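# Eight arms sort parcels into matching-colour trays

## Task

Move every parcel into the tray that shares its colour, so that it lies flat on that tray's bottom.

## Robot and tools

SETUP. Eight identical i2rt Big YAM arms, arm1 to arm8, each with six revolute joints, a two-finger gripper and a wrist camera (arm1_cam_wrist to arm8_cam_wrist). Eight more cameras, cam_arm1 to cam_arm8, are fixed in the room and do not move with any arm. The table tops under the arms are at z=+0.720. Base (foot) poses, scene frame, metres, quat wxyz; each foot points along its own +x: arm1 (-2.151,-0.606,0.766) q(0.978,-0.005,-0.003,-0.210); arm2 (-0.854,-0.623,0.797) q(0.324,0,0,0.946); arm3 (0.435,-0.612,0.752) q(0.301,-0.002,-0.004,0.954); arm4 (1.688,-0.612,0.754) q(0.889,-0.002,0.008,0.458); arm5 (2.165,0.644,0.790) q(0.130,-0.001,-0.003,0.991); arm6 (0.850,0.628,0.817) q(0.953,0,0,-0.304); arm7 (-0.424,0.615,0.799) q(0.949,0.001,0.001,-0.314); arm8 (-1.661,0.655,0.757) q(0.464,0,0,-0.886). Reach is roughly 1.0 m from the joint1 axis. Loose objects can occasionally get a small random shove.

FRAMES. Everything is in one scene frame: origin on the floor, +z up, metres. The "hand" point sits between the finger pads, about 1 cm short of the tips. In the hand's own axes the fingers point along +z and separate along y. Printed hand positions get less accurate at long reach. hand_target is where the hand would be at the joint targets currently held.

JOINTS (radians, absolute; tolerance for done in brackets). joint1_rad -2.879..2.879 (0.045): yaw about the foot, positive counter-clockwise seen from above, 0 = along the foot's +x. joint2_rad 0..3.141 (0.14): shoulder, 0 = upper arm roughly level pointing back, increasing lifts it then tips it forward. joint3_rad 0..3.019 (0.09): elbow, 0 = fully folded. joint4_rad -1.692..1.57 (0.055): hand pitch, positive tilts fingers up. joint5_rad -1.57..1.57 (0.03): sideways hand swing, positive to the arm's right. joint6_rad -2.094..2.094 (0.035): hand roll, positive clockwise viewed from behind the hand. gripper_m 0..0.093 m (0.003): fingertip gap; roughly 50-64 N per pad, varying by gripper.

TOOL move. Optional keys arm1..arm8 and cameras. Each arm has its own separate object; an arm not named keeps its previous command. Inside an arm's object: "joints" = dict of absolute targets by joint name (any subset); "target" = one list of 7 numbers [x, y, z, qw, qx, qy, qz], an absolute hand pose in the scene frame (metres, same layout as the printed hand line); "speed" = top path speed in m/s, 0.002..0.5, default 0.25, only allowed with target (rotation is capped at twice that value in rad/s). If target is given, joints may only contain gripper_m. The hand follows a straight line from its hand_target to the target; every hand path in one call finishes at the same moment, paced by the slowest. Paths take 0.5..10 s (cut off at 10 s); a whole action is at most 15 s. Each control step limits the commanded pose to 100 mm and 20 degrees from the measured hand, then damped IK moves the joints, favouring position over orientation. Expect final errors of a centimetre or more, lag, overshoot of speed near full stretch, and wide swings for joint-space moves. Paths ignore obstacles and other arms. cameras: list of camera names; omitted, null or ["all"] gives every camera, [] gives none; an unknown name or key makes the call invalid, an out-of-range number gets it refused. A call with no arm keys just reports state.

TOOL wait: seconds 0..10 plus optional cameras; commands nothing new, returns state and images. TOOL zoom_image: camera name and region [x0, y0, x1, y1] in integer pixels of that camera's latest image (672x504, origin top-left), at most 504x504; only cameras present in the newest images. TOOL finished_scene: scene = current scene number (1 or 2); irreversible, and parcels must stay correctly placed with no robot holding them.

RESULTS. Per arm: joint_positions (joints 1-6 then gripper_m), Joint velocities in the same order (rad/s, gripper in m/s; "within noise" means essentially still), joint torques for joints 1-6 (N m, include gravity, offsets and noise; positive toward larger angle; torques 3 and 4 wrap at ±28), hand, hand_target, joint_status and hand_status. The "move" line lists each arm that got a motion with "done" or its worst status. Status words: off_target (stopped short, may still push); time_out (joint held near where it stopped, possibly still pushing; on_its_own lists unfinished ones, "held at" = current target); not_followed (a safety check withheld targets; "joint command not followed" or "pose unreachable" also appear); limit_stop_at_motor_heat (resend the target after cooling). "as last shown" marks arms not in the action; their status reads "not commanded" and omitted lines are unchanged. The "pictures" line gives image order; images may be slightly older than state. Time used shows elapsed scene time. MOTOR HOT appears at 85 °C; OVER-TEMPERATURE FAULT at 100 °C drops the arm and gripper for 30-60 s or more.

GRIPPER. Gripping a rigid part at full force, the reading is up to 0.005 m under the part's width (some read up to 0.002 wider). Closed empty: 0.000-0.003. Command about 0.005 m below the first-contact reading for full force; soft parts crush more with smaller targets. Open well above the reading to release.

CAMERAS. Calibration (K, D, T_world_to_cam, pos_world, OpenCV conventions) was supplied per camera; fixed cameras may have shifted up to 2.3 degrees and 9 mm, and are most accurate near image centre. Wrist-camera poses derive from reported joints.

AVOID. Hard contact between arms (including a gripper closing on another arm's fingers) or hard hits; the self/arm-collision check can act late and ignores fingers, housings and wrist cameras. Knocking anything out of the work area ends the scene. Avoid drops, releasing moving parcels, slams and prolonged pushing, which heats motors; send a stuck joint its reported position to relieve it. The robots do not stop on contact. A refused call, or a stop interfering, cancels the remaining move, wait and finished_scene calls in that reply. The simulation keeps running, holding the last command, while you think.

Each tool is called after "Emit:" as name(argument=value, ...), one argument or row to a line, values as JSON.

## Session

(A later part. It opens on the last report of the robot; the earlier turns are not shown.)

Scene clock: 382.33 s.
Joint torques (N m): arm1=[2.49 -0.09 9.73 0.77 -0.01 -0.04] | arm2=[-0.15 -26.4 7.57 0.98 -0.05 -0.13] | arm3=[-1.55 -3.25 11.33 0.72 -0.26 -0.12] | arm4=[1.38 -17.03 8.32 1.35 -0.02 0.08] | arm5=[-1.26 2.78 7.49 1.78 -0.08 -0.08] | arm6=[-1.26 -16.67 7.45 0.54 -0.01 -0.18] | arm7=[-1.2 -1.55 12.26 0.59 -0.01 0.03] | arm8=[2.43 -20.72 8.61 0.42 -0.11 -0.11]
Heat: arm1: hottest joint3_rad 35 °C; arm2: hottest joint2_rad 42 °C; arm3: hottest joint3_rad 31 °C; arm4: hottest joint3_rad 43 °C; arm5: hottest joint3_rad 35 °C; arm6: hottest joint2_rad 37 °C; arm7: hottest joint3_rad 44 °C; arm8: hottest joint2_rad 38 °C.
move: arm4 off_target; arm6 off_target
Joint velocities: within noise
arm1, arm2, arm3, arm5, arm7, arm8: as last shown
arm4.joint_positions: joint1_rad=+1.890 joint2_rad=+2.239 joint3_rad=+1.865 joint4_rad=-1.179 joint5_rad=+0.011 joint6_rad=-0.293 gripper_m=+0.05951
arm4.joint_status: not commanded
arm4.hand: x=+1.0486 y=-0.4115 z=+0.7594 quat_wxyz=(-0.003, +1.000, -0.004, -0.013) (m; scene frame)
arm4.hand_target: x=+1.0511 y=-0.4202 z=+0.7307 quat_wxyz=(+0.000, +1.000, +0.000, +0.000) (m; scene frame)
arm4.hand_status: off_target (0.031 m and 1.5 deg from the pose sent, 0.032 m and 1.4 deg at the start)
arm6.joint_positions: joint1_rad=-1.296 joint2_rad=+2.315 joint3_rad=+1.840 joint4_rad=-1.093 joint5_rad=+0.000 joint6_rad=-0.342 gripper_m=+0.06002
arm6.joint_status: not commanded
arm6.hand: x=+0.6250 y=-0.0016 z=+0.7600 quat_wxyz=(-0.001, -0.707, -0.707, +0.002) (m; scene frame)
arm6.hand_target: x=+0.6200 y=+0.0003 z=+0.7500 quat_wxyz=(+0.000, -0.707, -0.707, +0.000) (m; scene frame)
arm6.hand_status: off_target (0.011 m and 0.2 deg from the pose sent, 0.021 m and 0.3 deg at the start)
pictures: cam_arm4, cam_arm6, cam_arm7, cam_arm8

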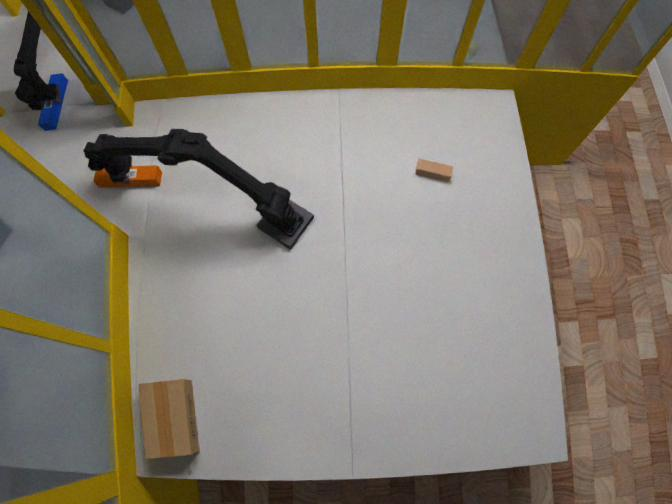

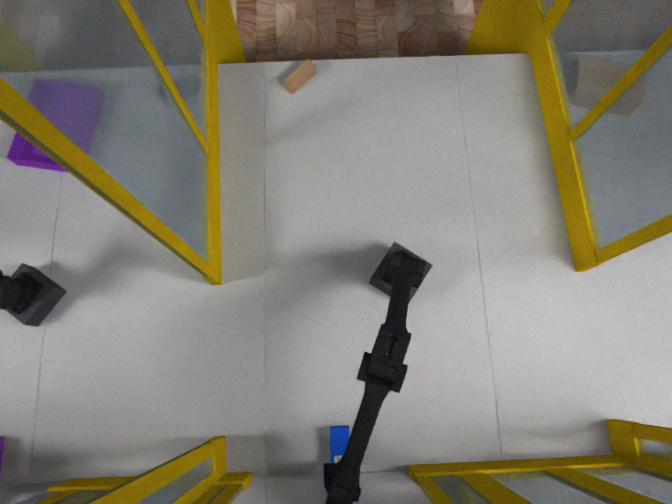

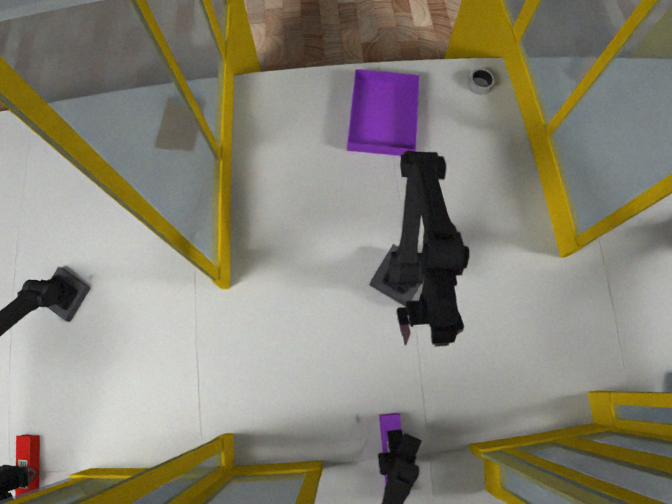

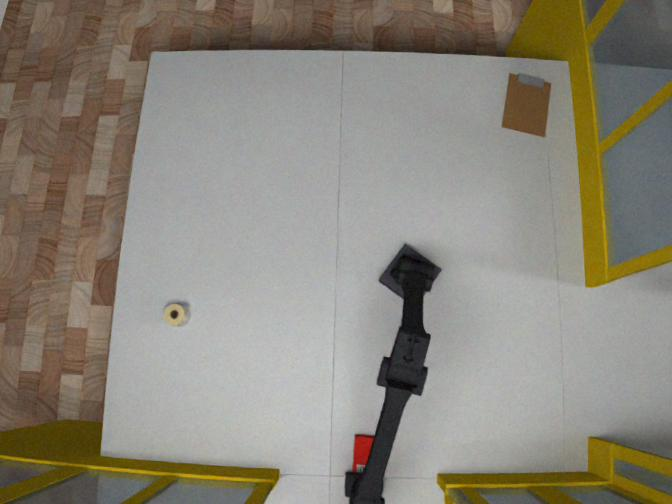

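Emit:
move(
  arm8={"joints":{"gripper_m":0.093}},
  arm2={"joints":{"gripper_m":0.093}},
  arm4={"joints":{"gripper_m":0.093}},
  arm6={"joints":{"gripper_m":0.093}},
  cameras=[],
)

Emit:
move(
  arm8={"target":[-1.805,0.0,0.92,0,0.7071,0.7071,0],"speed":0.3},
  arm2={"target":[-0.503,0.0,0.92,0,-0.7071,0.7071,0],"speed":0.3},
  arm4={"target":[1.05,-0.412,0.92,0,1,0,0],"speed":0.3},
  arm6={"target":[0.625,0.0,0.92,0,0.7071,0.7071,0],"speed":0.3},
  cameras=[],
)

Emit:
move(
  arm8={"joints":{"joint2_rad":0.6,"joint3_rad":1.4,"joint4_rad":-1.5}},
  arm2={"joints":{"joint2_rad":0.6,"joint3_rad":1.4,"joint4_rad":-1.5}},
  arm4={"joints":{"joint2_rad":0.6,"joint3_rad":1.4,"joint4_rad":-1.5}},
  arm6={"joints":{"joint2_rad":0.6,"joint3_rad":1.4,"joint4_rad":-1.5}},
  cameras=[],
)

Emit:
move(
  arm1={"target":[-1.8,0.0,0.9,0,-0.7071,0.7071,0],"speed":0.4},
  arm7={"target":[-0.5,0.0,0.9,0,0.7071,0.7071,0],"speed":0.4},
  arm3={"target":[0.62,0.0,0.9,0,-0.7071,0.7071,0],"speed":0.4},
  cameras=["arm1_cam_wrist","arm7_cam_wrist","arm3_cam_wrist"],
)

Scene clock: 406.23 s.
Joint torques (N m): arm1=[2.32 0.26 9.7 0.76 0 -0.07] | arm2=[-0.15 -26.4 7.57 0.96 -0.05 -0.12] | arm3=[-1.61 -3.19 11.26 0.7 -0.27 -0.12] | arm4=[1.38 -17.9 9.01 0.77 -0.02 0.08] | arm5=[-0.79 3.02 7.46 1.84 -0.09 -0.04] | arm6=[-1.32 -16.91 7.42 0.55 -0.02 -0.18] | arm7=[-1.03 -1.61 12.25 0.62 0 0.03] | arm8=[2.61 -20.66 8.62 0.4 -0.09 -0.1]
Heat: arm1: hottest joint3_rad 36 °C; arm2: hottest joint2_rad 43 °C; arm3: hottest joint3_rad 32 °C; arm4: hottest joint2_rad 41 °C; arm5: hottest joint3_rad 35 °C; arm6: hottest joint2_rad 38 °C; arm7: hottest joint3_rad 45 °C; arm8: hottest joint2_rad 39 °C.
move: arm2 done; arm4 done; arm6 done; arm8 done
Joint velocities: within noise
arm1, arm3, arm5, arm7: as last shown
arm2.joint_positions: joint1_rad=-1.421 joint2_rad=+2.431 joint3_rad=+2.111 joint4_rad=-1.246 joint5_rad=+0.001 joint6_rad=-0.510 gripper_m=+0.09290
arm2.joint_status: all done
arm2.hand: x=-0.5031 y=+0.0019 z=+0.7576 quat_wxyz=(-0.002, +0.707, -0.708, -0.001) (m; scene frame)
arm2.hand_target: x=-0.5002 y=-0.0002 z=+0.7462 quat_wxyz=(+0.000, +0.707, -0.707, +0.000) (m; scene frame)
arm2.hand_status: not commanded
arm4.joint_positions: joint1_rad=+1.890 joint2_rad=+2.251 joint3_rad=+1.856 joint4_rad=-1.166 joint5_rad=+0.011 joint6_rad=-0.293 gripper_m=+0.09288
arm4.joint_status: all done
arm4.hand: x=+1.0504 y=-0.4122 z=+0.7483 quat_wxyz=(-0.002, +1.000, -0.004, -0.009) (m; scene frame)
arm4.hand_target: x=+1.0511 y=-0.4202 z=+0.7308 quat_wxyz=(+0.000, +1.000, +0.000, +0.000) (m; scene frame)
arm4.hand_status: not commanded
arm6.joint_positions: joint1_rad=-1.296 joint2_rad=+2.317 joint3_rad=+1.840 joint4_rad=-1.093 joint5_rad=+0.000 joint6_rad=-0.342 gripper_m=+0.09286
arm6.joint_status: all done
arm6.hand: x=+0.6251 y=-0.0012 z=+0.7585 quat_wxyz=(+0.000, -0.707, -0.707, +0.001) (m; scene frame)
arm6.hand_target: x=+0.6200 y=+0.0003 z=+0.7501 quat_wxyz=(+0.000, -0.707, -0.707, +0.000) (m; scene frame)
arm6.hand_status: not commanded
arm8.joint_positions: joint1_rad=+0.391 joint2_rad=+2.245 joint3_rad=+1.874 joint4_rad=-1.180 joint5_rad=+0.000 joint6_rad=-0.201 gripper_m=+0.09289
arm8.joint_status: all done
arm8.hand: x=-1.8052 y=-0.0011 z=+0.7577 quat_wxyz=(-0.006, -0.712, -0.702, +0.008) (m; scene frame)
arm8.hand_target: x=-1.7998 y=+0.0006 z=+0.7383 quat_wxyz=(+0.000, -0.707, -0.707, +0.000) (m; scene frame)
arm8.hand_status: not commanded
pictures: none
No camera images: "cameras" was empty.

Scene clock: 408.03 s.
Joint torques (N m): arm1=[2.37 0.26 9.74 0.81 0 -0.05] | arm2=[0.15 -26.11 12.26 0.05 -0.05 -0.09] | arm3=[-1.67 -3.14 11.28 0.7 -0.26 -0.12] | arm4=[0.67 -17.03 15.36 -0.2 -0.02 0.01] | arm5=[-0.26 2.9 7.41 1.69 -0.09 -0.06] | arm6=[-0.73 -17.49 12.51 -0.24 -0.02 -0.11] | arm7=[-1.2 -1.49 12.26 0.61 -0.01 0.03] | arm8=[2.02 -20.78 14.38 -0.61 -0.1 -0.11]
Heat: arm1: hottest joint3_rad 36 °C; arm2: hottest joint2_rad 43 °C; arm3: hottest joint3_rad 32 °C; arm4: hottest joint2_rad 41 °C; arm5: hottest joint3_rad 35 °C; arm6: hottest joint2_rad 38 °C; arm7: hottest joint3_rad 45 °C; arm8: hottest joint2_rad 39 °C.
move: arm2 off_target; arm4 off_target; arm6 off_target; arm8 off_target
Joint velocities: within noise
arm1, arm3, arm5, arm7: as last shown
arm2.joint_positions: joint1_rad=-1.421 joint2_rad=+2.319 joint3_rad=+2.309 joint4_rad=-1.588 joint5_rad=+0.001 joint6_rad=-0.510 gripper_m=+0.09293
arm2.joint_status: not commanded
arm2.hand: x=-0.5090 y=-0.0090 z=+0.9101 quat_wxyz=(+0.013, +0.707, -0.708, +0.004) (m; scene frame)
arm2.hand_target: x=-0.5034 y=-0.0006 z=+0.9201 quat_wxyz=(-0.001, +0.707, -0.707, +0.000) (m; scene frame)
arm2.hand_status: off_target (0.015 m and 1.5 deg from the pose sent, 0.162 m and 0.3 deg at the start; pose on its path clipped on 6 of 54 steps)
arm4.joint_positions: joint1_rad=+1.890 joint2_rad=+2.131 joint3_rad=+2.093 joint4_rad=-1.563 joint5_rad=+0.011 joint6_rad=-0.293 gripper_m=+0.09290
arm4.joint_status: not commanded
arm4.hand: x=+1.0647 y=-0.4144 z=+0.9140 quat_wxyz=(+0.004, +1.000, -0.003, +0.010) (m; scene frame)
arm4.hand_target: x=+1.0508 y=-0.4123 z=+0.9200 quat_wxyz=(+0.000, +1.000, +0.000, -0.001) (m; scene frame)
arm4.hand_status: off_target (0.016 m and 1.3 deg from the pose sent, 0.172 m and 1.1 deg at the start; pose on its path clipped on 8 of 54 steps)
arm6.joint_positions: joint1_rad=-1.296 joint2_rad=+2.164 joint3_rad=+1.953 joint4_rad=-1.406 joint5_rad=+0.000 joint6_rad=-0.342 gripper_m=+0.09288
arm6.joint_status: not commanded
arm6.hand: x=+0.6308 y=+0.0146 z=+0.8978 quat_wxyz=(+0.010, -0.707, -0.707, -0.021) (m; scene frame)
arm6.hand_target: x=+0.6253 y=+0.0011 z=+0.9203 quat_wxyz=(+0.000, -0.707, -0.707, +0.000) (m; scene frame)
arm6.hand_status: off_target (0.027 m and 2.7 deg from the pose sent, 0.161 m and 0.1 deg at the start; pose on its path clipped on 7 of 54 steps)
arm8.joint_positions: joint1_rad=+0.391 joint2_rad=+2.139 joint3_rad=+2.105 joint4_rad=-1.560 joint5_rad=+0.000 joint6_rad=-0.207 gripper_m=+0.09292
arm8.joint_status: not commanded
arm8.hand: x=-1.8024 y=+0.0119 z=+0.9127 quat_wxyz=(+0.006, -0.710, -0.704, -0.009) (m; scene frame)
arm8.hand_target: x=-1.8047 y=+0.0007 z=+0.9200 quat_wxyz=(+0.000, -0.707, -0.707, +0.000) (m; scene frame)
arm8.hand_status: off_target (0.014 m and 1.4 deg from the pose sent, 0.162 m and 1.4 deg at the start; pose on its path clipped on 8 of 54 steps)
pictures: none
No camera images: "cameras" was empty.

Scene clock: 410.17 s.
Joint torques (N m): arm1=[2.26 0.38 9.77 0.88 0.01 -0.05] | arm2=[0.15 2.67 6.71 2.06 -0.03 -0.06] | arm3=[-1.67 -3.19 11.3 0.7 -0.26 -0.11] | arm4=[0.26 2.9 7.98 1.98 -0.02 0.03] | arm5=[-1.08 3.37 7.41 1.83 -0.1 -0.02] | arm6=[-0.73 2.78 7.43 1.07 -0.02 -0.08] | arm7=[-1.32 -1.49 12.26 0.58 -0.01 0.03] | arm8=[1.79 2.96 7.65 1.35 -0.1 -0.11]
Heat: arm1: hottest joint3_rad 36 °C; arm2: hottest joint2_rad 43 °C; arm3: hottest joint3_rad 32 °C; arm4: hottest joint2_rad 41 °C; arm5: hottest joint3_rad 35 °C; arm6: hottest joint2_rad 38 °C; arm7: hottest joint3_rad 45 °C; arm8: hottest joint2_rad 39 °C.
move: arm2 done; arm4 done; arm6 done; arm8 done
Joint velocities: within noise
arm1, arm3, arm7: as last shown
arm2.joint_positions: joint1_rad=-1.421 joint2_rad=+0.596 joint3_rad=+1.403 joint4_rad=-1.507 joint5_rad=+0.001 joint6_rad=-0.510 gripper_m=+0.09293
arm2.joint_status: all done
arm2.hand: x=-0.7562 y=-0.4504 z=+1.3143 quat_wxyz=(-0.406, +0.640, -0.642, -0.115) (m; scene frame)
arm2.hand_target: x=-0.7546 y=-0.4479 z=+1.3135 quat_wxyz=(-0.407, +0.641, -0.641, -0.114) (m; scene frame)
arm2.hand_status: not commanded
arm4.joint_positions: joint1_rad=+1.890 joint2_rad=+0.601 joint3_rad=+1.407 joint4_rad=-1.509 joint5_rad=+0.011 joint6_rad=-0.293 gripper_m=+0.09291
arm4.joint_status: all done
arm4.hand: x=+1.5035 y=-0.5452 z=+1.2725 quat_wxyz=(-0.123, +0.905, -0.008, -0.406) (m; scene frame)
arm4.hand_target: x=+1.5016 y=-0.5450 z=+1.2712 quat_wxyz=(-0.124, +0.905, -0.005, -0.407) (m; scene frame)
arm4.hand_status: not commanded
arm5.joint_positions: joint1_rad=-0.422 joint2_rad=+0.625 joint3_rad=+1.427 joint4_rad=-1.371 joint5_rad=+0.120 joint6_rad=-0.097 gripper_m=+0.09396
arm5.joint_status: not commanded
arm5.hand: x=+2.0004 y=+0.7998 z=+1.3402 quat_wxyz=(-0.234, +0.830, -0.279, -0.422) (m; scene frame)
arm5.hand_target: x=+2.0022 y=+0.7982 z=+1.3527 quat_wxyz=(-0.238, +0.823, -0.277, -0.434) (m; scene frame)
arm5.hand_status: not commanded
arm6.joint_positions: joint1_rad=-1.296 joint2_rad=+0.601 joint3_rad=+1.398 joint4_rad=-1.493 joint5_rad=+0.000 joint6_rad=-0.342 gripper_m=+0.09289
arm6.joint_status: all done
arm6.hand: x=+0.7816 y=+0.4368 z=+1.3332 quat_wxyz=(-0.181, -0.641, -0.640, +0.383) (m; scene frame)
arm6.hand_target: x=+0.7820 y=+0.4383 z=+1.3330 quat_wxyz=(-0.180, -0.641, -0.641, +0.381) (m; scene frame)
arm6.hand_status: not commanded
arm8.joint_positions: joint1_rad=+0.391 joint2_rad=+0.603 joint3_rad=+1.405 joint4_rad=-1.507 joint5_rad=+0.000 joint6_rad=-0.207 gripper_m=+0.09292
arm8.joint_status: all done
arm8.hand: x=-1.7045 y=+0.4592 z=+1.2740 quat_wxyz=(-0.228, -0.644, -0.639, +0.352) (m; scene frame)
arm8.hand_target: x=-1.7046 y=+0.4587 z=+1.2738 quat_wxyz=(-0.228, -0.641, -0.641, +0.356) (m; scene frame)
arm8.hand_status: not commanded
pictures: none
No camera images: "cameras" was empty.

Scene clock: 412.90 s.
Joint torques (N m): arm1=[1.73 -19.72 12.55 -0.23 -0.09 -0.11] | arm2=[0.15 2.73 6.69 2.06 -0.03 -0.06] | arm3=[-1.73 -22.59 13.91 -0.35 -0.28 -0.11] | arm4=[0.32 2.9 7.98 1.96 -0.02 0.03] | arm5=[-0.73 2.96 7.46 2.04 -0.08 -0.07] | arm6=[-0.62 2.78 7.45 1.09 -0.02 -0.08] | arm7=[-1.03 -15.85 14.58 -0.35 -0.05 0.03] | arm8=[2.08 2.73 7.68 1.33 -0.06 -0.09]
Heat: arm1: hottest joint3_rad 37 °C; arm2: hottest joint2_rad 42 °C; arm3: hottest joint3_rad 32 °C; arm4: hottest joint3_rad 41 °C; arm5: hottest joint3_rad 35 °C; arm6: hottest joint2_rad 37 °C; arm7: hottest joint3_rad 45 °C; arm8: hottest joint2_rad 38 °C.
move: arm1 off_target; arm3 off_target; arm7 off_target
Joint velocities: within noise
arm1.joint_positions: joint1_rad=+1.456 joint2_rad=+2.234 joint3_rad=+2.222 joint4_rad=-1.564 joint5_rad=-0.005 joint6_rad=-0.520 gripper_m=+0.09314
arm1.joint_status: not commanded
arm1.hand: x=-1.7989 y=-0.0129 z=+0.8976 quat_wxyz=(+0.006, +0.701, -0.714, +0.003) (m; scene frame)
arm1.hand_target: x=-1.8004 y=-0.0005 z=+0.8999 quat_wxyz=(-0.001, +0.707, -0.707, +0.000) (m; scene frame)
arm1.hand_status: off_target (0.013 m and 1.3 deg from the pose sent, 0.569 m and 37.5 deg at the start)
arm2, arm4, arm5, arm6, arm8: as last shown
arm3.joint_positions: joint1_rad=-1.242 joint2_rad=+2.065 joint3_rad=+1.897 joint4_rad=-1.455 joint5_rad=+0.001 joint6_rad=-0.288 gripper_m=+0.09306
arm3.joint_status: not commanded
arm3.hand: x=+0.6089 y=-0.0124 z=+0.8780 quat_wxyz=(+0.019, +0.709, -0.705, +0.013) (m; scene frame)
arm3.hand_target: x=+0.6197 y=-0.0012 z=+0.9002 quat_wxyz=(-0.001, +0.707, -0.707, +0.000) (m; scene frame)
arm3.hand_status: off_target (0.028 m and 2.7 deg from the pose sent, 0.513 m and 36.9 deg at the start)
arm7.joint_positions: joint1_rad=-1.046 joint2_rad=+2.009 joint3_rad=+1.712 joint4_rad=-1.308 joint5_rad=-0.001 joint6_rad=-0.115 gripper_m=+0.09308
arm7.joint_status: not commanded
arm7.hand: x=-0.4927 y=+0.0178 z=+0.8846 quat_wxyz=(+0.011, -0.707, -0.707, -0.015) (m; scene frame)
arm7.hand_target: x=-0.5000 y=+0.0011 z=+0.9001 quat_wxyz=(+0.000, -0.707, -0.707, +0.000) (m; scene frame)
arm7.hand_status: off_target (0.025 m and 2.1 deg from the pose sent, 0.531 m and 36.9 deg at the start)
pictures: arm1_cam_wrist, arm3_cam_wrist, arm7_cam_wrist
camera_calibration:
arm1_cam_wrist: T_world_to_cam=[[0.999382, -0.0341607, -0.00822811, 1.80578], [-0.0229024, -0.81087, 0.584778, -0.571893], [-0.0266484, -0.584229, -0.811152, 0.79916], [0, 0, 0, 1]] pos_world=[-1.79647, 0.0648481, 0.997529]
arm3_cam_wrist: T_world_to_cam=[[0.999998, 0.00173827, 0.000890078, -0.610824], [0.000816128, -0.786041, 0.618173, -0.54721], [0.00177419, -0.618171, -0.786041, 0.80546], [0, 0, 0, 1]] pos_world=[0.60984, 0.0688442, 0.971939]
arm7_cam_wrist: T_world_to_cam=[[-0.999843, -0.0156233, 0.00833623, -0.502966], [-0.00749149, 0.799738, 0.600303, -0.542666], [-0.0160455, 0.600146, -0.799729, 0.810154], [0, 0, 0, 1]] pos_world=[-0.493953, -0.0600782, 0.977861]

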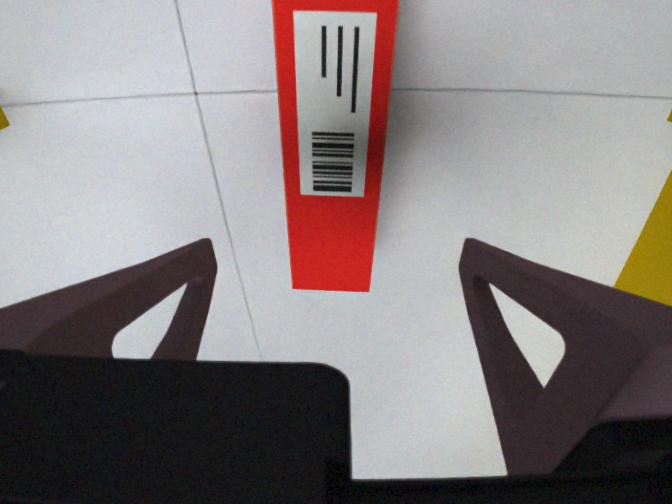

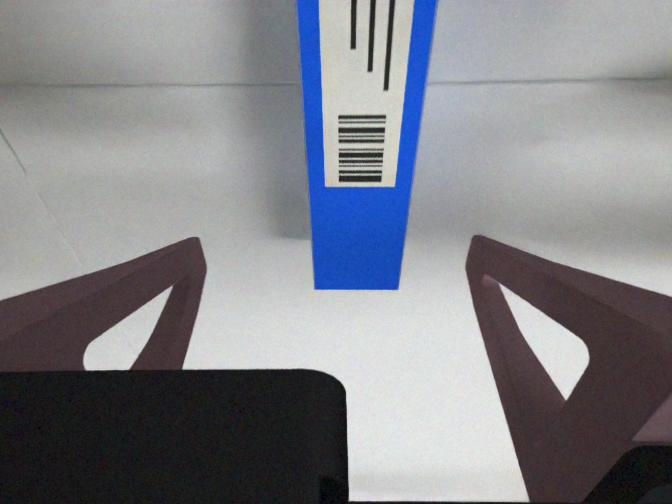

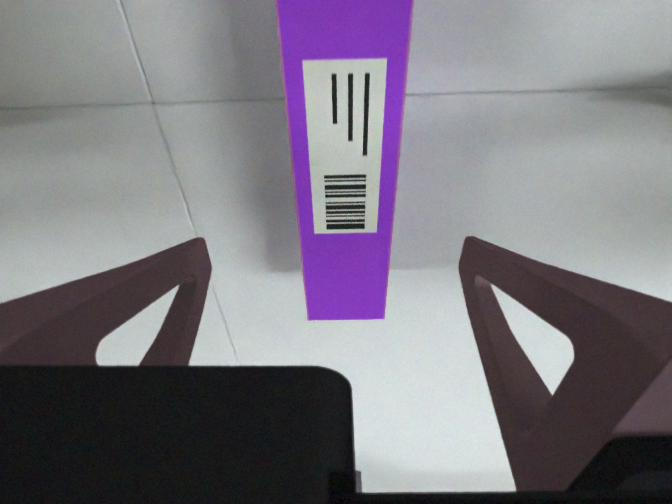

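Emit:
move(
  arm1={"target":[-1.8,-0.008,0.752,0,-0.7071,0.7071,0],"speed":0.2},
  arm7={"target":[-0.507,0.03,0.755,0,0.7071,0.7071,0],"speed":0.2},
  arm3={"target":[0.631,0.0,0.755,0,-0.7071,0.7071,0],"speed":0.2},
  cameras=["arm1_cam_wrist","arm7_cam_wrist","arm3_cam_wrist"],
)

Scene clock: 428.83 s.
Joint torques (N m): arm1=[1.55 -20.84 8.05 0.66 -0.08 -0.06] | arm2=[0.15 2.73 6.69 2.06 -0.03 -0.06] | arm3=[-1.79 -23.12 9.17 0.58 -0.28 -0.21] | arm4=[0.32 2.84 7.98 1.96 -0.02 0.03] | arm5=[-0.79 3.02 7.3 1.85 -0.08 -0.04] | arm6=[-0.67 2.78 7.43 1.07 -0.01 -0.09] | arm7=[-1.08 -15.62 7.87 0.59 -0.06 0.04] | arm8=[2.2 2.96 7.71 1.36 -0.09 -0.09]
Heat: arm1: hottest joint3_rad 38 °C; arm2: hottest joint2_rad 38 °C; arm3: hottest joint3_rad 33 °C; arm4: hottest joint3_rad 41 °C; arm5: hottest joint3_rad 36 °C; arm6: hottest joint2_rad 35 °C; arm7: hottest joint3_rad 45 °C; arm8: hottest joint2_rad 36 °C.
move: arm1 off_target; arm3 off_target; arm7 done
Joint velocities: within noise
arm1.joint_positions: joint1_rad=+1.456 joint2_rad=+2.308 joint3_rad=+1.995 joint4_rad=-1.247 joint5_rad=-0.005 joint6_rad=-0.524 gripper_m=+0.09314
arm1.joint_status: not commanded
arm1.hand: x=-1.7965 y=-0.0111 z=+0.7628 quat_wxyz=(-0.002, +0.702, -0.712, +0.001) (m; scene frame)
arm1.hand_target: x=-1.8002 y=-0.0082 z=+0.7520 quat_wxyz=(+0.000, +0.707, -0.707, +0.000) (m; scene frame)
arm1.hand_status: off_target (0.012 m and 0.9 deg from the pose sent, 0.146 m and 1.3 deg at the start)
arm2, arm4, arm5, arm6, arm8: as last shown
arm3.joint_positions: joint1_rad=-1.257 joint2_rad=+2.188 joint3_rad=+1.754 joint4_rad=-1.170 joint5_rad=+0.001 joint6_rad=-0.293 gripper_m=+0.09306
arm3.joint_status: not commanded
arm3.hand: x=+0.6212 y=-0.0048 z=+0.7501 quat_wxyz=(+0.010, +0.706, -0.708, +0.008) (m; scene frame)
arm3.hand_target: x=+0.6311 y=-0.0002 z=+0.7550 quat_wxyz=(+0.000, +0.707, -0.707, +0.000) (m; scene frame)
arm3.hand_status: off_target (0.012 m and 1.5 deg from the pose sent, 0.126 m and 2.7 deg at the start)
arm7.joint_positions: joint1_rad=-1.063 joint2_rad=+2.105 joint3_rad=+1.516 joint4_rad=-0.978 joint5_rad=-0.001 joint6_rad=-0.132 gripper_m=+0.09308
arm7.joint_status: not commanded
arm7.hand: x=-0.5018 y=+0.0288 z=+0.7611 quat_wxyz=(+0.000, -0.707, -0.707, +0.000) (m; scene frame)
arm7.hand_target: x=-0.5071 y=+0.0300 z=+0.7552 quat_wxyz=(+0.000, -0.707, -0.707, +0.000) (m; scene frame)
arm7.hand_status: done (0.008 m and 0.0 deg from the pose sent, 0.131 m and 2.1 deg at the start)
pictures: arm1_cam_wrist, arm3_cam_wrist, arm7_cam_wrist
camera_calibration:
arm1_cam_wrist: T_world_to_cam=[[0.999557, -0.0297552, -0.000112819, 1.79654], [-0.0243251, -0.819318, 0.572822, -0.484992], [-0.0171369, -0.572566, -0.819679, 0.714698], [0, 0, 0, 1]] pos_world=[-1.7953, 0.0653056, 0.86384]
arm3_cam_wrist: T_world_to_cam=[[0.99995, -0.00772663, 0.00634087, -0.627102], [-0.00998727, -0.797888, 0.602723, -0.443857], [0.000402298, -0.602756, -0.797926, 0.719433], [0, 0, 0, 1]] pos_world=[0.622348, 0.0746488, 0.845553]
arm7_cam_wrist: T_world_to_cam=[[-0.999788, -0.0157231, 0.0132808, -0.514556], [-0.0053447, 0.821487, 0.570203, -0.453911], [-0.0198754, 0.570011, -0.821397, 0.720049], [0, 0, 0, 1]] pos_world=[-0.502562, -0.0456443, 0.857101]

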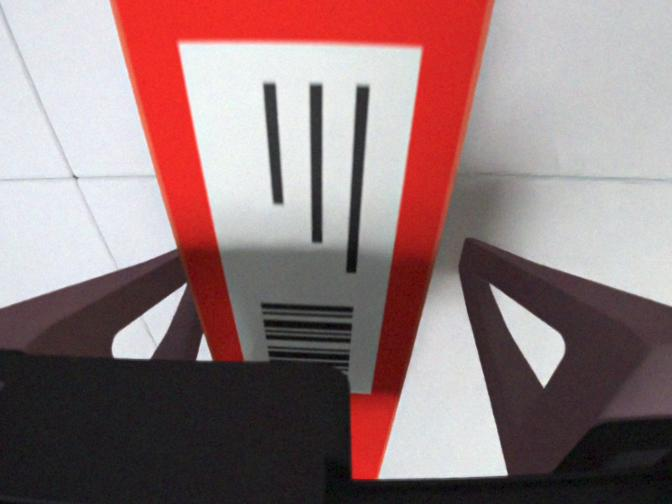

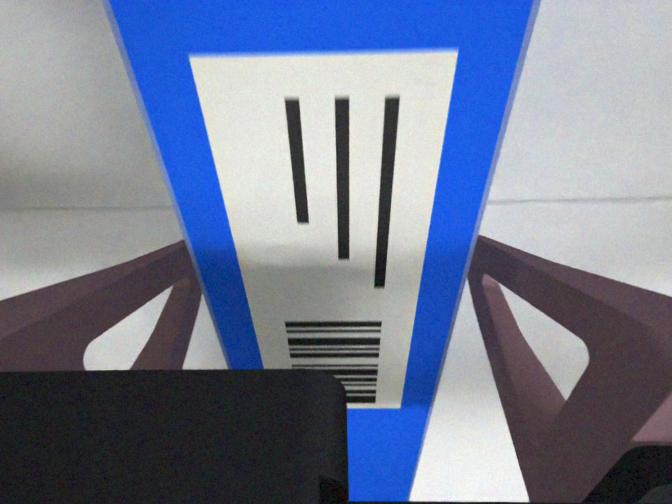

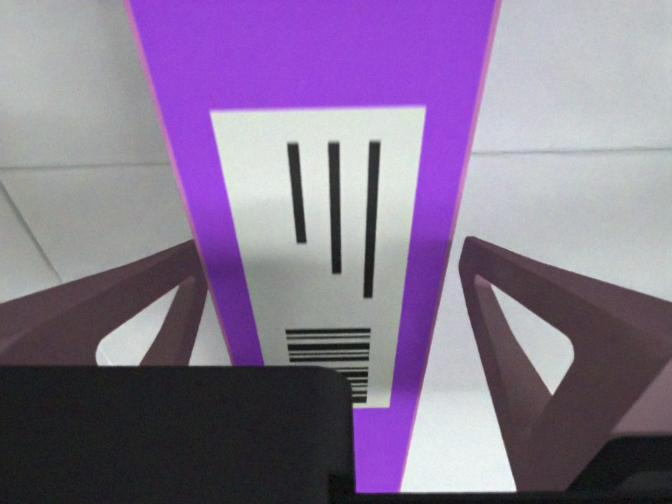

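Emit:
move(
  arm1={"joints":{"gripper_m":0.045}},
  arm7={"joints":{"gripper_m":0.045}},
  arm3={"joints":{"gripper_m":0.045}},
  cameras=[],
)

Emit:
move(
  arm1={"target":[-1.798,-0.01,0.92,0,-0.7071,0.7071,0],"speed":0.25},
  arm7={"target":[-0.504,0.03,0.92,0,0.7071,0.7071,0],"speed":0.25},
  arm3={"target":[0.625,0.0,0.92,0,-0.7071,0.7071,0],"speed":0.25},
  cameras=[],
)

Emit:
move(
  arm1={"joints":{"joint2_rad":0.8,"joint3_rad":1.5,"joint4_rad":-1.6}},
  arm7={"joints":{"joint2_rad":0.8,"joint3_rad":1.5,"joint4_rad":-1.6}},
  arm3={"joints":{"joint2_rad":0.8,"joint3_rad":1.5,"joint4_rad":-1.6}},
  cameras=["arm1_cam_wrist","arm7_cam_wrist","arm3_cam_wrist"],
)

Emit:
move(
  arm1={"joints":{"joint1_rad":-1.536,"joint6_rad":0.222}},
  arm7={"joints":{"joint1_rad":2.147,"joint6_rad":0.122}},
  arm3={"joints":{"joint1_rad":2.111,"joint6_rad":-0.148}},
  cameras=["cam_arm1","cam_arm7","cam_arm3"],
)

Scene clock: 450.50 s.
Joint torques (N m): arm1=[1.38 -20.42 8.16 0.7 -0.04 -0.08] | arm2=[0.15 2.67 6.69 2.06 -0.03 -0.06] | arm3=[-1.79 -23.36 9.11 0.57 -0.28 -0.22] | arm4=[0.32 2.9 7.98 1.98 -0.02 0.03] | arm5=[-0.91 3.19 7.41 1.83 -0.05 -0.07] | arm6=[-0.73 2.78 7.43 1.07 -0.01 -0.09] | arm7=[-1.08 -15.85 7.86 0.47 -0.07 0.04] | arm8=[1.73 2.96 7.69 1.37 -0.08 -0.11]
Heat: arm1: hottest joint3_rad 37 °C; arm2: hottest joint2_rad 35 °C; arm3: hottest joint2_rad 35 °C; arm4: hottest joint3_rad 41 °C; arm5: hottest joint3_rad 36 °C; arm6: hottest joint3_rad 34 °C; arm7: hottest joint3_rad 42 °C; arm8: hottest joint2_rad 34 °C.
move: arm1 off_target; arm3 off_target; arm7 off_target
Joint velocities: within noise
arm1.joint_positions: joint1_rad=+1.456 joint2_rad=+2.308 joint3_rad=+1.995 joint4_rad=-1.247 joint5_rad=-0.006 joint6_rad=-0.525 gripper_m=+0.05924
arm1.joint_status: gripper_m off_target (ended at +0.05928, target +0.04500)
arm1.hand: x=-1.7967 y=-0.0110 z=+0.7628 quat_wxyz=(-0.002, +0.702, -0.712, +0.000) (m; scene frame)
arm1.hand_target: x=-1.8002 y=-0.0082 z=+0.7520 quat_wxyz=(+0.000, +0.707, -0.707, +0.000) (m; scene frame)
arm1.hand_status: not commanded
arm2, arm4, arm5, arm6, arm8: as last shown
arm3.joint_positions: joint1_rad=-1.257 joint2_rad=+2.188 joint3_rad=+1.754 joint4_rad=-1.169 joint5_rad=+0.001 joint6_rad=-0.294 gripper_m=+0.05875
arm3.joint_status: gripper_m off_target (ended at +0.05878, target +0.04500)
arm3.hand: x=+0.6213 y=-0.0047 z=+0.7501 quat_wxyz=(+0.010, +0.706, -0.708, +0.008) (m; scene frame)
arm3.hand_target: x=+0.6311 y=-0.0002 z=+0.7550 quat_wxyz=(+0.000, +0.707, -0.707, +0.000) (m; scene frame)
arm3.hand_status: not commanded
arm7.joint_positions: joint1_rad=-1.063 joint2_rad=+2.105 joint3_rad=+1.516 joint4_rad=-0.978 joint5_rad=-0.001 joint6_rad=-0.133 gripper_m=+0.06067
arm7.joint_status: gripper_m off_target (ended at +0.06070, target +0.04500)
arm7.hand: x=-0.5018 y=+0.0287 z=+0.7611 quat_wxyz=(+0.000, -0.707, -0.707, +0.000) (m; scene frame)
arm7.hand_target: x=-0.5071 y=+0.0301 z=+0.7552 quat_wxyz=(+0.000, -0.707, -0.707, +0.000) (m; scene frame)
arm7.hand_status: not commanded
pictures: none
No camera images: "cameras" was empty.

Scene clock: 452.27 s.
Joint torques (N m): arm1=[0.97 -20.19 12.67 -0.21 -0.02 -0.08] | arm2=[0.15 2.73 6.69 2.07 -0.03 -0.06] | arm3=[-1.08 -23.18 14.31 -0.31 -0.28 -0.13] | arm4=[0.26 2.9 7.98 1.96 -0.02 0.03] | arm5=[-1.08 2.9 7.47 1.78 -0.08 -0.05] | arm6=[-0.67 2.78 7.45 1.07 -0.01 -0.08] | arm7=[-0.73 -15.27 14.39 -0.39 -0.04 0.08] | arm8=[2.08 2.96 7.72 1.39 -0.09 -0.1]
Heat: arm1: hottest joint3_rad 37 °C; arm2: hottest joint2_rad 35 °C; arm3: hottest joint2_rad 35 °C; arm4: hottest joint3_rad 41 °C; arm5: hottest joint3_rad 36 °C; arm6: hottest joint3_rad 34 °C; arm7: hottest joint3_rad 42 °C; arm8: hottest joint2_rad 34 °C.
move: arm1 off_target; arm3 off_target; arm7 off_target
Joint velocities: within noise
arm1.joint_positions: joint1_rad=+1.456 joint2_rad=+2.210 joint3_rad=+2.220 joint4_rad=-1.595 joint5_rad=-0.007 joint6_rad=-0.530 gripper_m=+0.05924
arm1.joint_status: not commanded
arm1.hand: x=-1.8034 y=-0.0198 z=+0.9132 quat_wxyz=(+0.010, +0.704, -0.710, +0.003) (m; scene frame)
arm1.hand_target: x=-1.7984 y=-0.0105 z=+0.9199 quat_wxyz=(-0.001, +0.707, -0.707, +0.000) (m; scene frame)
arm1.hand_status: off_target (0.013 m and 1.3 deg from the pose sent, 0.157 m and 0.8 deg at the start)
arm2, arm4, arm5, arm6, arm8: as last shown
arm3.joint_positions: joint1_rad=-1.257 joint2_rad=+2.071 joint3_rad=+1.943 joint4_rad=-1.507 joint5_rad=+0.001 joint6_rad=-0.294 gripper_m=+0.05875
arm3.joint_status: not commanded
arm3.hand: x=+0.6179 y=-0.0138 z=+0.8924 quat_wxyz=(+0.024, +0.706, -0.708, +0.015) (m; scene frame)
arm3.hand_target: x=+0.6247 y=-0.0015 z=+0.9201 quat_wxyz=(-0.001, +0.707, -0.707, +0.000) (m; scene frame)
arm3.hand_status: off_target (0.032 m and 3.2 deg from the pose sent, 0.170 m and 1.5 deg at the start; pose on its path clipped on 8 of 53 steps)
arm7.joint_positions: joint1_rad=-1.063 joint2_rad=+1.924 joint3_rad=+1.625 joint4_rad=-1.310 joint5_rad=-0.001 joint6_rad=-0.133 gripper_m=+0.06067
arm7.joint_status: not commanded
arm7.hand: x=-0.4992 y=+0.0476 z=+0.9014 quat_wxyz=(+0.013, -0.707, -0.707, -0.017) (m; scene frame)
arm7.hand_target: x=-0.5040 y=+0.0311 z=+0.9203 quat_wxyz=(+0.000, -0.707, -0.707, +0.000) (m; scene frame)
arm7.hand_status: off_target (0.026 m and 2.4 deg from the pose sent, 0.159 m and 0.1 deg at the start)
pictures: none
No camera images: "cameras" was empty.

Scene clock: 454.33 s.
Joint torques (N m): arm1=[1.44 -0.38 7.13 1.17 0 -0.04] | arm2=[0.09 2.73 6.69 2.06 -0.03 -0.06] | arm3=[-1.03 -1.96 8.51 0.88 -0.27 -0.11] | arm4=[0.26 2.9 7.98 1.98 -0.02 0.03] | arm5=[-0.79 3.31 7.5 1.87 -0.1 -0.04] | arm6=[-0.67 2.78 7.43 1.07 -0.02 -0.09] | arm7=[-0.67 -1.38 8.64 0.75 -0.05 0.09] | arm8=[1.9 2.73 7.66 1.36 -0.09 -0.1]
Heat: arm1: hottest joint3_rad 37 °C; arm2: hottest joint3_rad 35 °C; arm3: hottest joint2_rad 34 °C; arm4: hottest joint3_rad 41 °C; arm5: hottest joint3_rad 36 °C; arm6: hottest joint3_rad 34 °C; arm7: hottest joint3_rad 42 °C; arm8: hottest joint2_rad 33 °C.
move: arm1 done; arm3 done; arm7 done
Joint velocities: within noise
arm1.joint_positions: joint1_rad=+1.456 joint2_rad=+0.800 joint3_rad=+1.506 joint4_rad=-1.595 joint5_rad=-0.007 joint6_rad=-0.531 gripper_m=+0.05924
arm1.joint_status: all done
arm1.hand: x=-2.0243 y=-0.3840 z=+1.2707 quat_wxyz=(-0.321, +0.666, -0.668, -0.082) (m; scene frame)
arm1.hand_target: x=-2.0248 y=-0.3844 z=+1.2671 quat_wxyz=(-0.316, +0.670, -0.667, -0.080) (m; scene frame)
arm1.hand_status: not commanded
arm2, arm4, arm5, arm6, arm8: as last shown
arm3.joint_positions: joint1_rad=-1.257 joint2_rad=+0.798 joint3_rad=+1.496 joint4_rad=-1.594 joint5_rad=+0.001 joint6_rad=-0.294 gripper_m=+0.05875
arm3.joint_status: all done
arm3.hand: x=+0.5067 y=-0.3736 z=+1.2560 quat_wxyz=(-0.296, +0.666, -0.667, -0.156) (m; scene frame)
arm3.hand_target: x=+0.5073 y=-0.3744 z=+1.2564 quat_wxyz=(-0.295, +0.668, -0.666, -0.154) (m; scene frame)
arm3.hand_status: not commanded
arm7.joint_positions: joint1_rad=-1.063 joint2_rad=+0.799 joint3_rad=+1.503 joint4_rad=-1.592 joint5_rad=-0.001 joint6_rad=-0.133 gripper_m=+0.06068
arm7.joint_status: all done
arm7.hand: x=-0.4569 y=+0.3631 z=+1.3043 quat_wxyz=(-0.203, -0.666, -0.667, +0.265) (m; scene frame)
arm7.hand_target: x=-0.4580 y=+0.3641 z=+1.3014 quat_wxyz=(-0.198, -0.668, -0.668, +0.261) (m; scene frame)
arm7.hand_status: not commanded
pictures: arm1_cam_wrist, arm3_cam_wrist, arm7_cam_wrist
camera_calibration:
arm1_cam_wrist: T_world_to_cam=[[0.945476, -0.109323, 0.306794, 1.48316], [-0.116443, -0.993185, 0.00494039, -0.618667], [0.304163, -0.040395, -0.951763, 1.93624], [0, 0, 0, 1]] pos_world=[-2.06327, -0.374093, 1.39087]
arm3_cam_wrist: T_world_to_cam=[[0.978797, -0.0743451, 0.190865, -0.764614], [-0.067985, -0.996897, -0.0396663, -0.282356], [0.193222, 0.0258493, -0.980814, 1.26767], [0, 0, 0, 1]] pos_world=[0.484264, -0.371094, 1.37809]
arm7_cam_wrist: T_world_to_cam=[[-0.994338, 0.0239302, 0.103534, -0.601236], [0.0168933, 0.997521, -0.0683175, -0.259045], [-0.104912, -0.0661816, -0.992277, 1.39162], [0, 0, 0, 1]] pos_world=[-0.447458, 0.364891, 1.42542]

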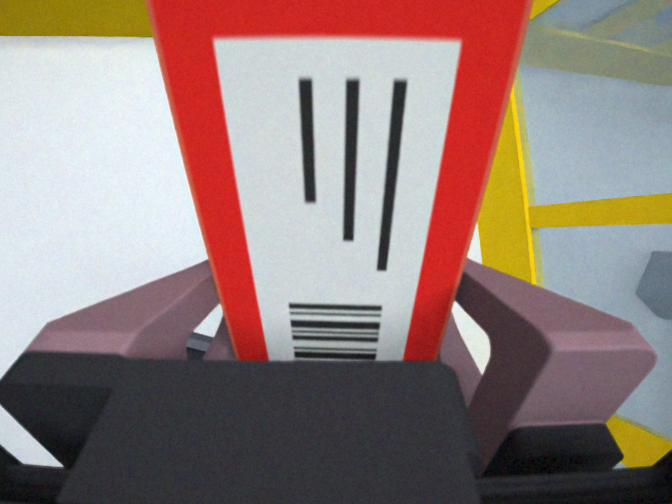

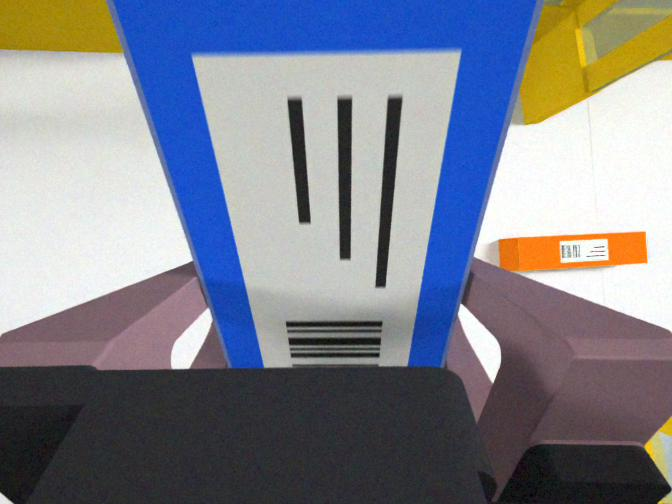

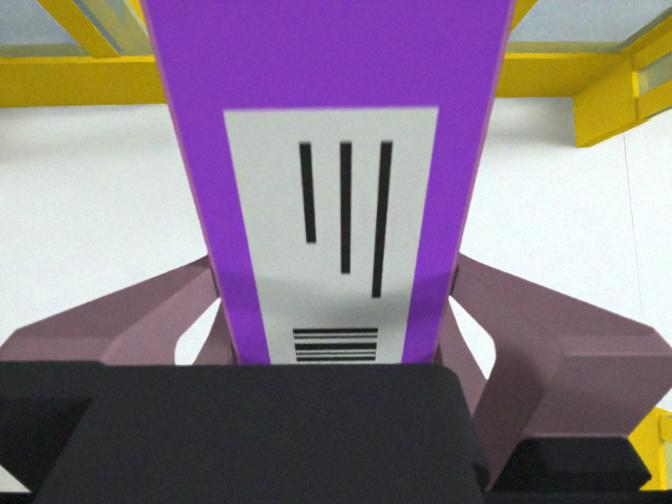

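Scene clock: 456.97 s.
Joint torques (N m): arm1=[0.09 -0.44 7.15 1.11 0.01 0.05] | arm2=[0.15 2.67 6.71 2.07 -0.03 -0.06] | arm3=[0.5 -2.61 8.55 0.84 -0.22 0.13] | arm4=[0.32 2.9 7.98 1.96 -0.02 0.03] | arm5=[-0.91 3.19 7.35 1.84 -0.08 -0.04] | arm6=[-0.73 2.73 7.43 1.09 -0.01 -0.09] | arm7=[0.5 -1.67 8.72 0.72 -0.05 0.19] | arm8=[1.79 2.84 7.76 1.37 -0.07 -0.09]
Heat: arm1: hottest joint3_rad 37 °C; arm2: hottest joint3_rad 35 °C; arm3: hottest joint2_rad 34 °C; arm4: hottest joint3_rad 41 °C; arm5: hottest joint3_rad 36 °C; arm6: hottest joint3_rad 34 °C; arm7: hottest joint3_rad 42 °C; arm8: hottest joint2_rad 33 °C.
move: arm1 done; arm3 done; arm7 done
Joint velocities: within noise
arm1.joint_positions: joint1_rad=-1.524 joint2_rad=+0.807 joint3_rad=+1.506 joint4_rad=-1.595 joint5_rad=-0.006 joint6_rad=+0.215 gripper_m=+0.05925
arm1.joint_status: all done
arm1.hand: x=-2.2463 y=-0.8381 z=+1.2730 quat_wxyz=(-0.222, -0.831, -0.443, +0.252) (m; scene frame)
arm1.hand_target: x=-2.2477 y=-0.8342 z=+1.2709 quat_wxyz=(-0.220, -0.836, -0.435, +0.250) (m; scene frame)
arm1.hand_status: not commanded
arm2, arm4, arm5, arm6, arm8: as last shown
arm3.joint_positions: joint1_rad=+2.098 joint2_rad=+0.804 joint3_rad=+1.496 joint4_rad=-1.594 joint5_rad=-0.001 joint6_rad=-0.164 gripper_m=+0.05873
arm3.joint_status: all done
arm3.hand: x=+0.4110 y=-0.8684 z=+1.2510 quat_wxyz=(+0.202, +0.642, +0.695, -0.255) (m; scene frame)
arm3.hand_target: x=+0.4150 y=-0.8657 z=+1.2531 quat_wxyz=(+0.207, +0.642, +0.694, -0.252) (m; scene frame)
arm3.hand_status: not commanded
arm7.joint_positions: joint1_rad=+2.138 joint2_rad=+0.806 joint3_rad=+1.503 joint4_rad=-1.592 joint5_rad=-0.001 joint6_rad=+0.114 gripper_m=+0.06063
arm7.joint_status: all done
arm7.hand: x=-0.4047 y=+0.8679 z=+1.3040 quat_wxyz=(-0.230, +0.602, -0.726, -0.241) (m; scene frame)
arm7.hand_target: x=-0.4072 y=+0.8647 z=+1.3027 quat_wxyz=(-0.226, +0.603, -0.726, -0.241) (m; scene frame)
arm7.hand_status: not commanded
pictures: cam_arm1, cam_arm3, cam_arm7

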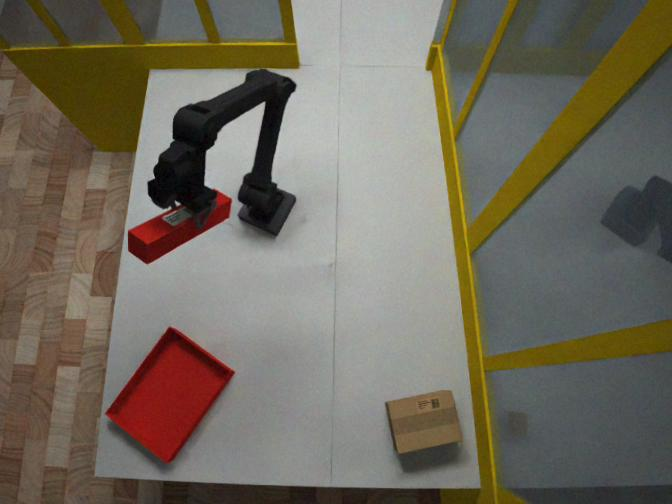

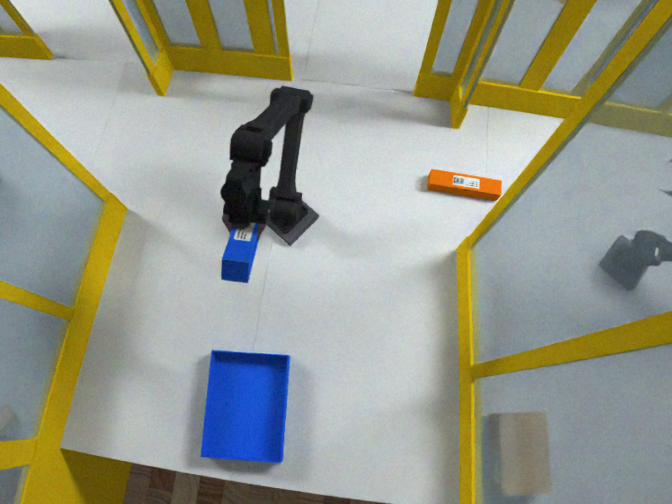

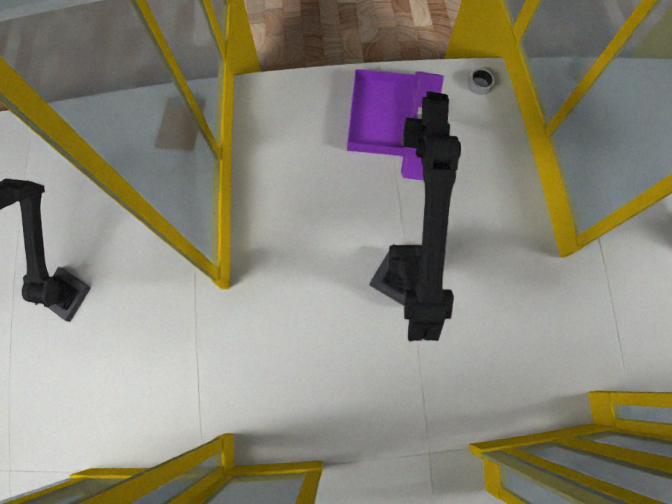

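Emit:
move(
  arm1={"target":[-2.41,-1.24,0.93,0,0.8858,0.4641,0],"speed":0.4},
  arm7={"target":[-0.381,1.303,0.93,0,-0.6388,0.7694,0],"speed":0.4},
  arm3={"target":[0.387,-1.29,0.93,0,0.6788,0.7343,0],"speed":0.4},
  cameras=["cam_arm1","cam_arm7","cam_arm3","arm1_cam_wrist","arm7_cam_wrist","arm3_cam_wrist"],
)

Scene clock: 469.80 s.
Joint torques (N m): arm1=[0.91 -20.01 12.63 -0.17 0.22 0.06] | arm2=[0.09 2.73 6.69 2.06 -0.03 -0.06] | arm3=[0.56 -23.77 14.42 -0.44 -0.01 0.13] | arm4=[0.32 2.9 7.98 1.96 -0.02 0.03] | arm5=[-0.5 2.96 7.51 1.87 -0.09 -0.03] | arm6=[-0.73 2.78 7.45 1.09 -0.02 -0.08] | arm7=[0.44 -17.67 15.62 -0.39 0.01 0.19] | arm8=[1.96 2.96 7.65 1.42 -0.08 -0.08]
Heat: arm1: hottest joint3_rad 36 °C; arm2: hottest joint3_rad 35 °C; arm3: hottest joint3_rad 33 °C; arm4: hottest joint3_rad 40 °C; arm5: hottest joint3_rad 36 °C; arm6: hottest joint3_rad 34 °C; arm7: hottest joint3_rad 42 °C; arm8: hottest joint2_rad 32 °C.
move: arm1 off_target; arm3 off_target; arm7 off_target
Joint velocities: within noise
arm1.joint_positions: joint1_rad=-1.524 joint2_rad=+2.201 joint3_rad=+2.203 joint4_rad=-1.602 joint5_rad=+0.004 joint6_rad=+0.215 gripper_m=+0.05924
arm1.joint_status: not commanded
arm1.hand: x=-2.4014 y=-1.2314 z=+0.9229 quat_wxyz=(+0.006, -0.883, -0.470, -0.009) (m; scene frame)
arm1.hand_target: x=-2.4098 y=-1.2393 z=+0.9300 quat_wxyz=(+0.000, -0.886, -0.464, +0.001) (m; scene frame)
arm1.hand_status: off_target (0.014 m and 1.4 deg from the pose sent, 0.553 m and 39.2 deg at the start)
arm2, arm4, arm5, arm6, arm8: as last shown
arm3.joint_positions: joint1_rad=+2.100 joint2_rad=+2.177 joint3_rad=+2.191 joint4_rad=-1.622 joint5_rad=+0.001 joint6_rad=-0.162 gripper_m=+0.05874
arm3.joint_status: not commanded
arm3.hand: x=+0.3797 y=-1.2766 z=+0.9099 quat_wxyz=(-0.012, +0.678, +0.735, +0.018) (m; scene frame)
arm3.hand_target: x=+0.3871 y=-1.2887 z=+0.9301 quat_wxyz=(+0.001, +0.679, +0.734, +0.000) (m; scene frame)
arm3.hand_status: off_target (0.025 m and 2.5 deg from the pose sent, 0.530 m and 37.9 deg at the start)
arm7.joint_positions: joint1_rad=+2.141 joint2_rad=+2.212 joint3_rad=+2.128 joint4_rad=-1.526 joint5_rad=-0.001 joint6_rad=+0.116 gripper_m=+0.06063
arm7.joint_status: not commanded
arm7.hand: x=-0.3768 y=+1.2867 z=+0.9162 quat_wxyz=(+0.013, +0.639, -0.769, +0.013) (m; scene frame)
arm7.hand_target: x=-0.3813 y=+1.3018 z=+0.9301 quat_wxyz=(+0.000, +0.639, -0.769, -0.001) (m; scene frame)
arm7.hand_status: off_target (0.022 m and 2.1 deg from the pose sent, 0.574 m and 38.9 deg at the start)
pictures: arm1_cam_wrist, arm3_cam_wrist, arm7_cam_wrist, cam_arm1, cam_arm3, cam_arm7
camera_calibration:
arm1_cam_wrist: T_world_to_cam=[[-0.821039, 0.570866, -0.00253499, -1.26529], [0.459046, 0.662842, 0.591538, 1.3774], [0.339369, 0.484512, -0.806273, 2.28225], [0, 0, 0, 1]] pos_world=[-2.44567, -1.29647, 1.02213]
arm3_cam_wrist: T_world_to_cam=[[-0.997071, -0.0764677, -0.00116981, 0.280955], [-0.0609502, 0.785311, 0.616094, 0.470894], [-0.0461927, 0.614361, -0.787672, 1.6426], [0, 0, 0, 1]] pos_world=[0.384709, -1.35746, 1.00404]
arm7_cam_wrist: T_world_to_cam=[[0.985579, -0.168509, 0.0154277, 0.570877], [-0.1439, -0.786681, 0.600355, 0.414268], [-0.0890284, -0.593917, -0.799585, 1.58455], [0, 0, 0, 1]] pos_world=[-0.361962, 1.36319, 1.00947]

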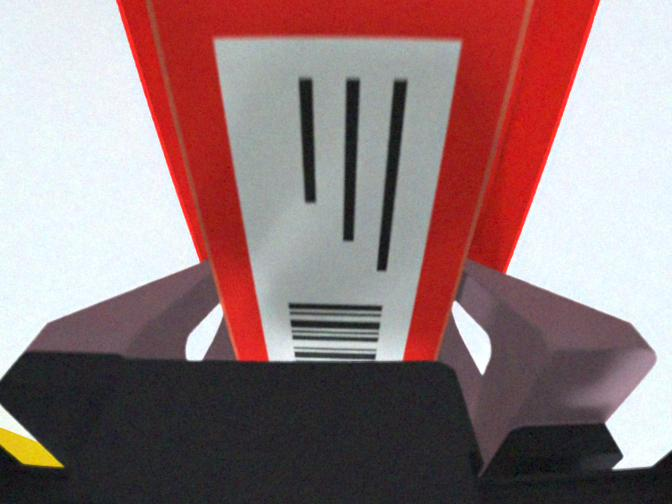

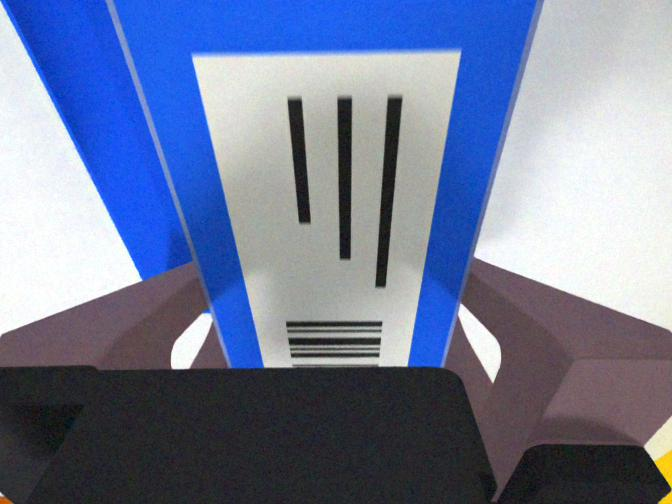

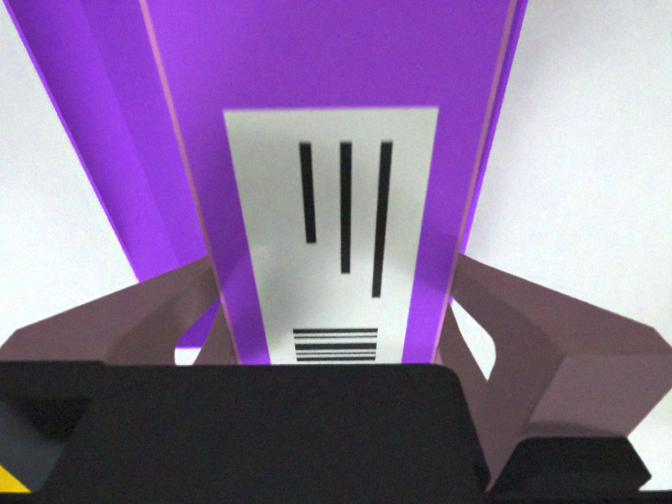

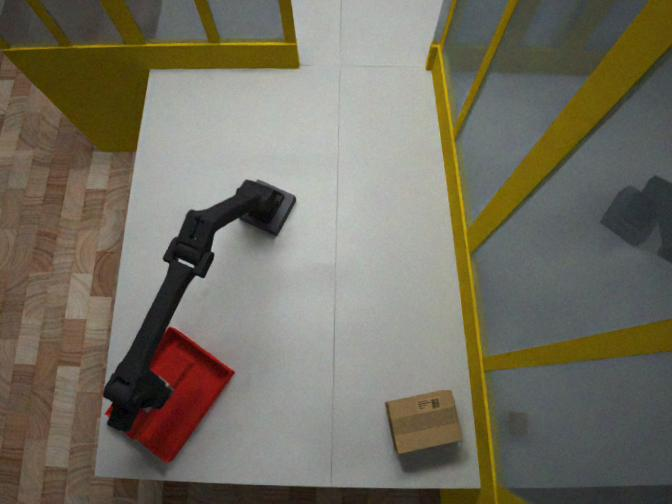

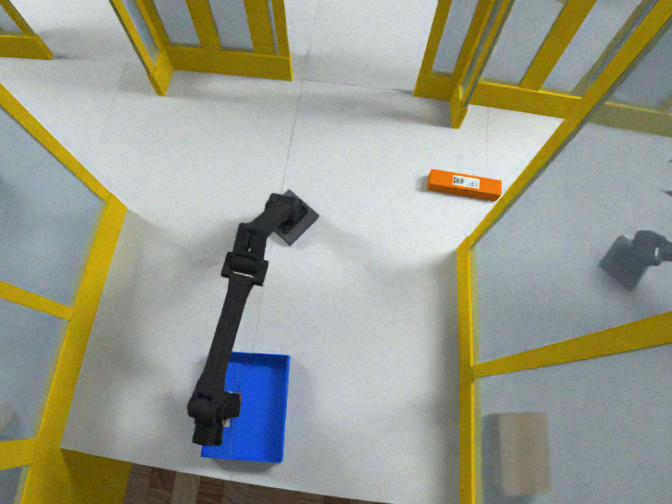

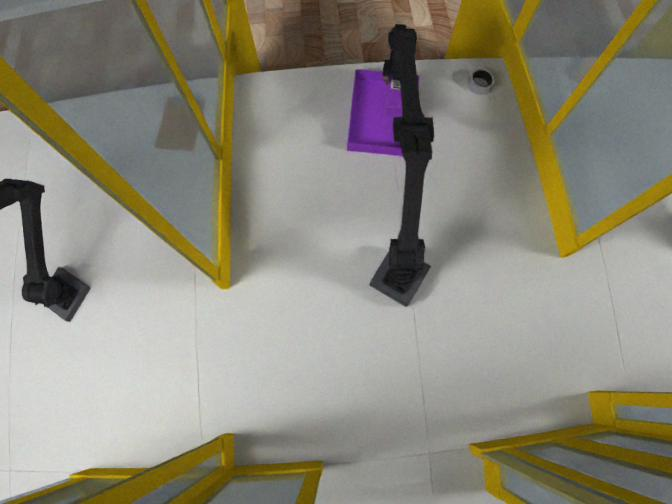

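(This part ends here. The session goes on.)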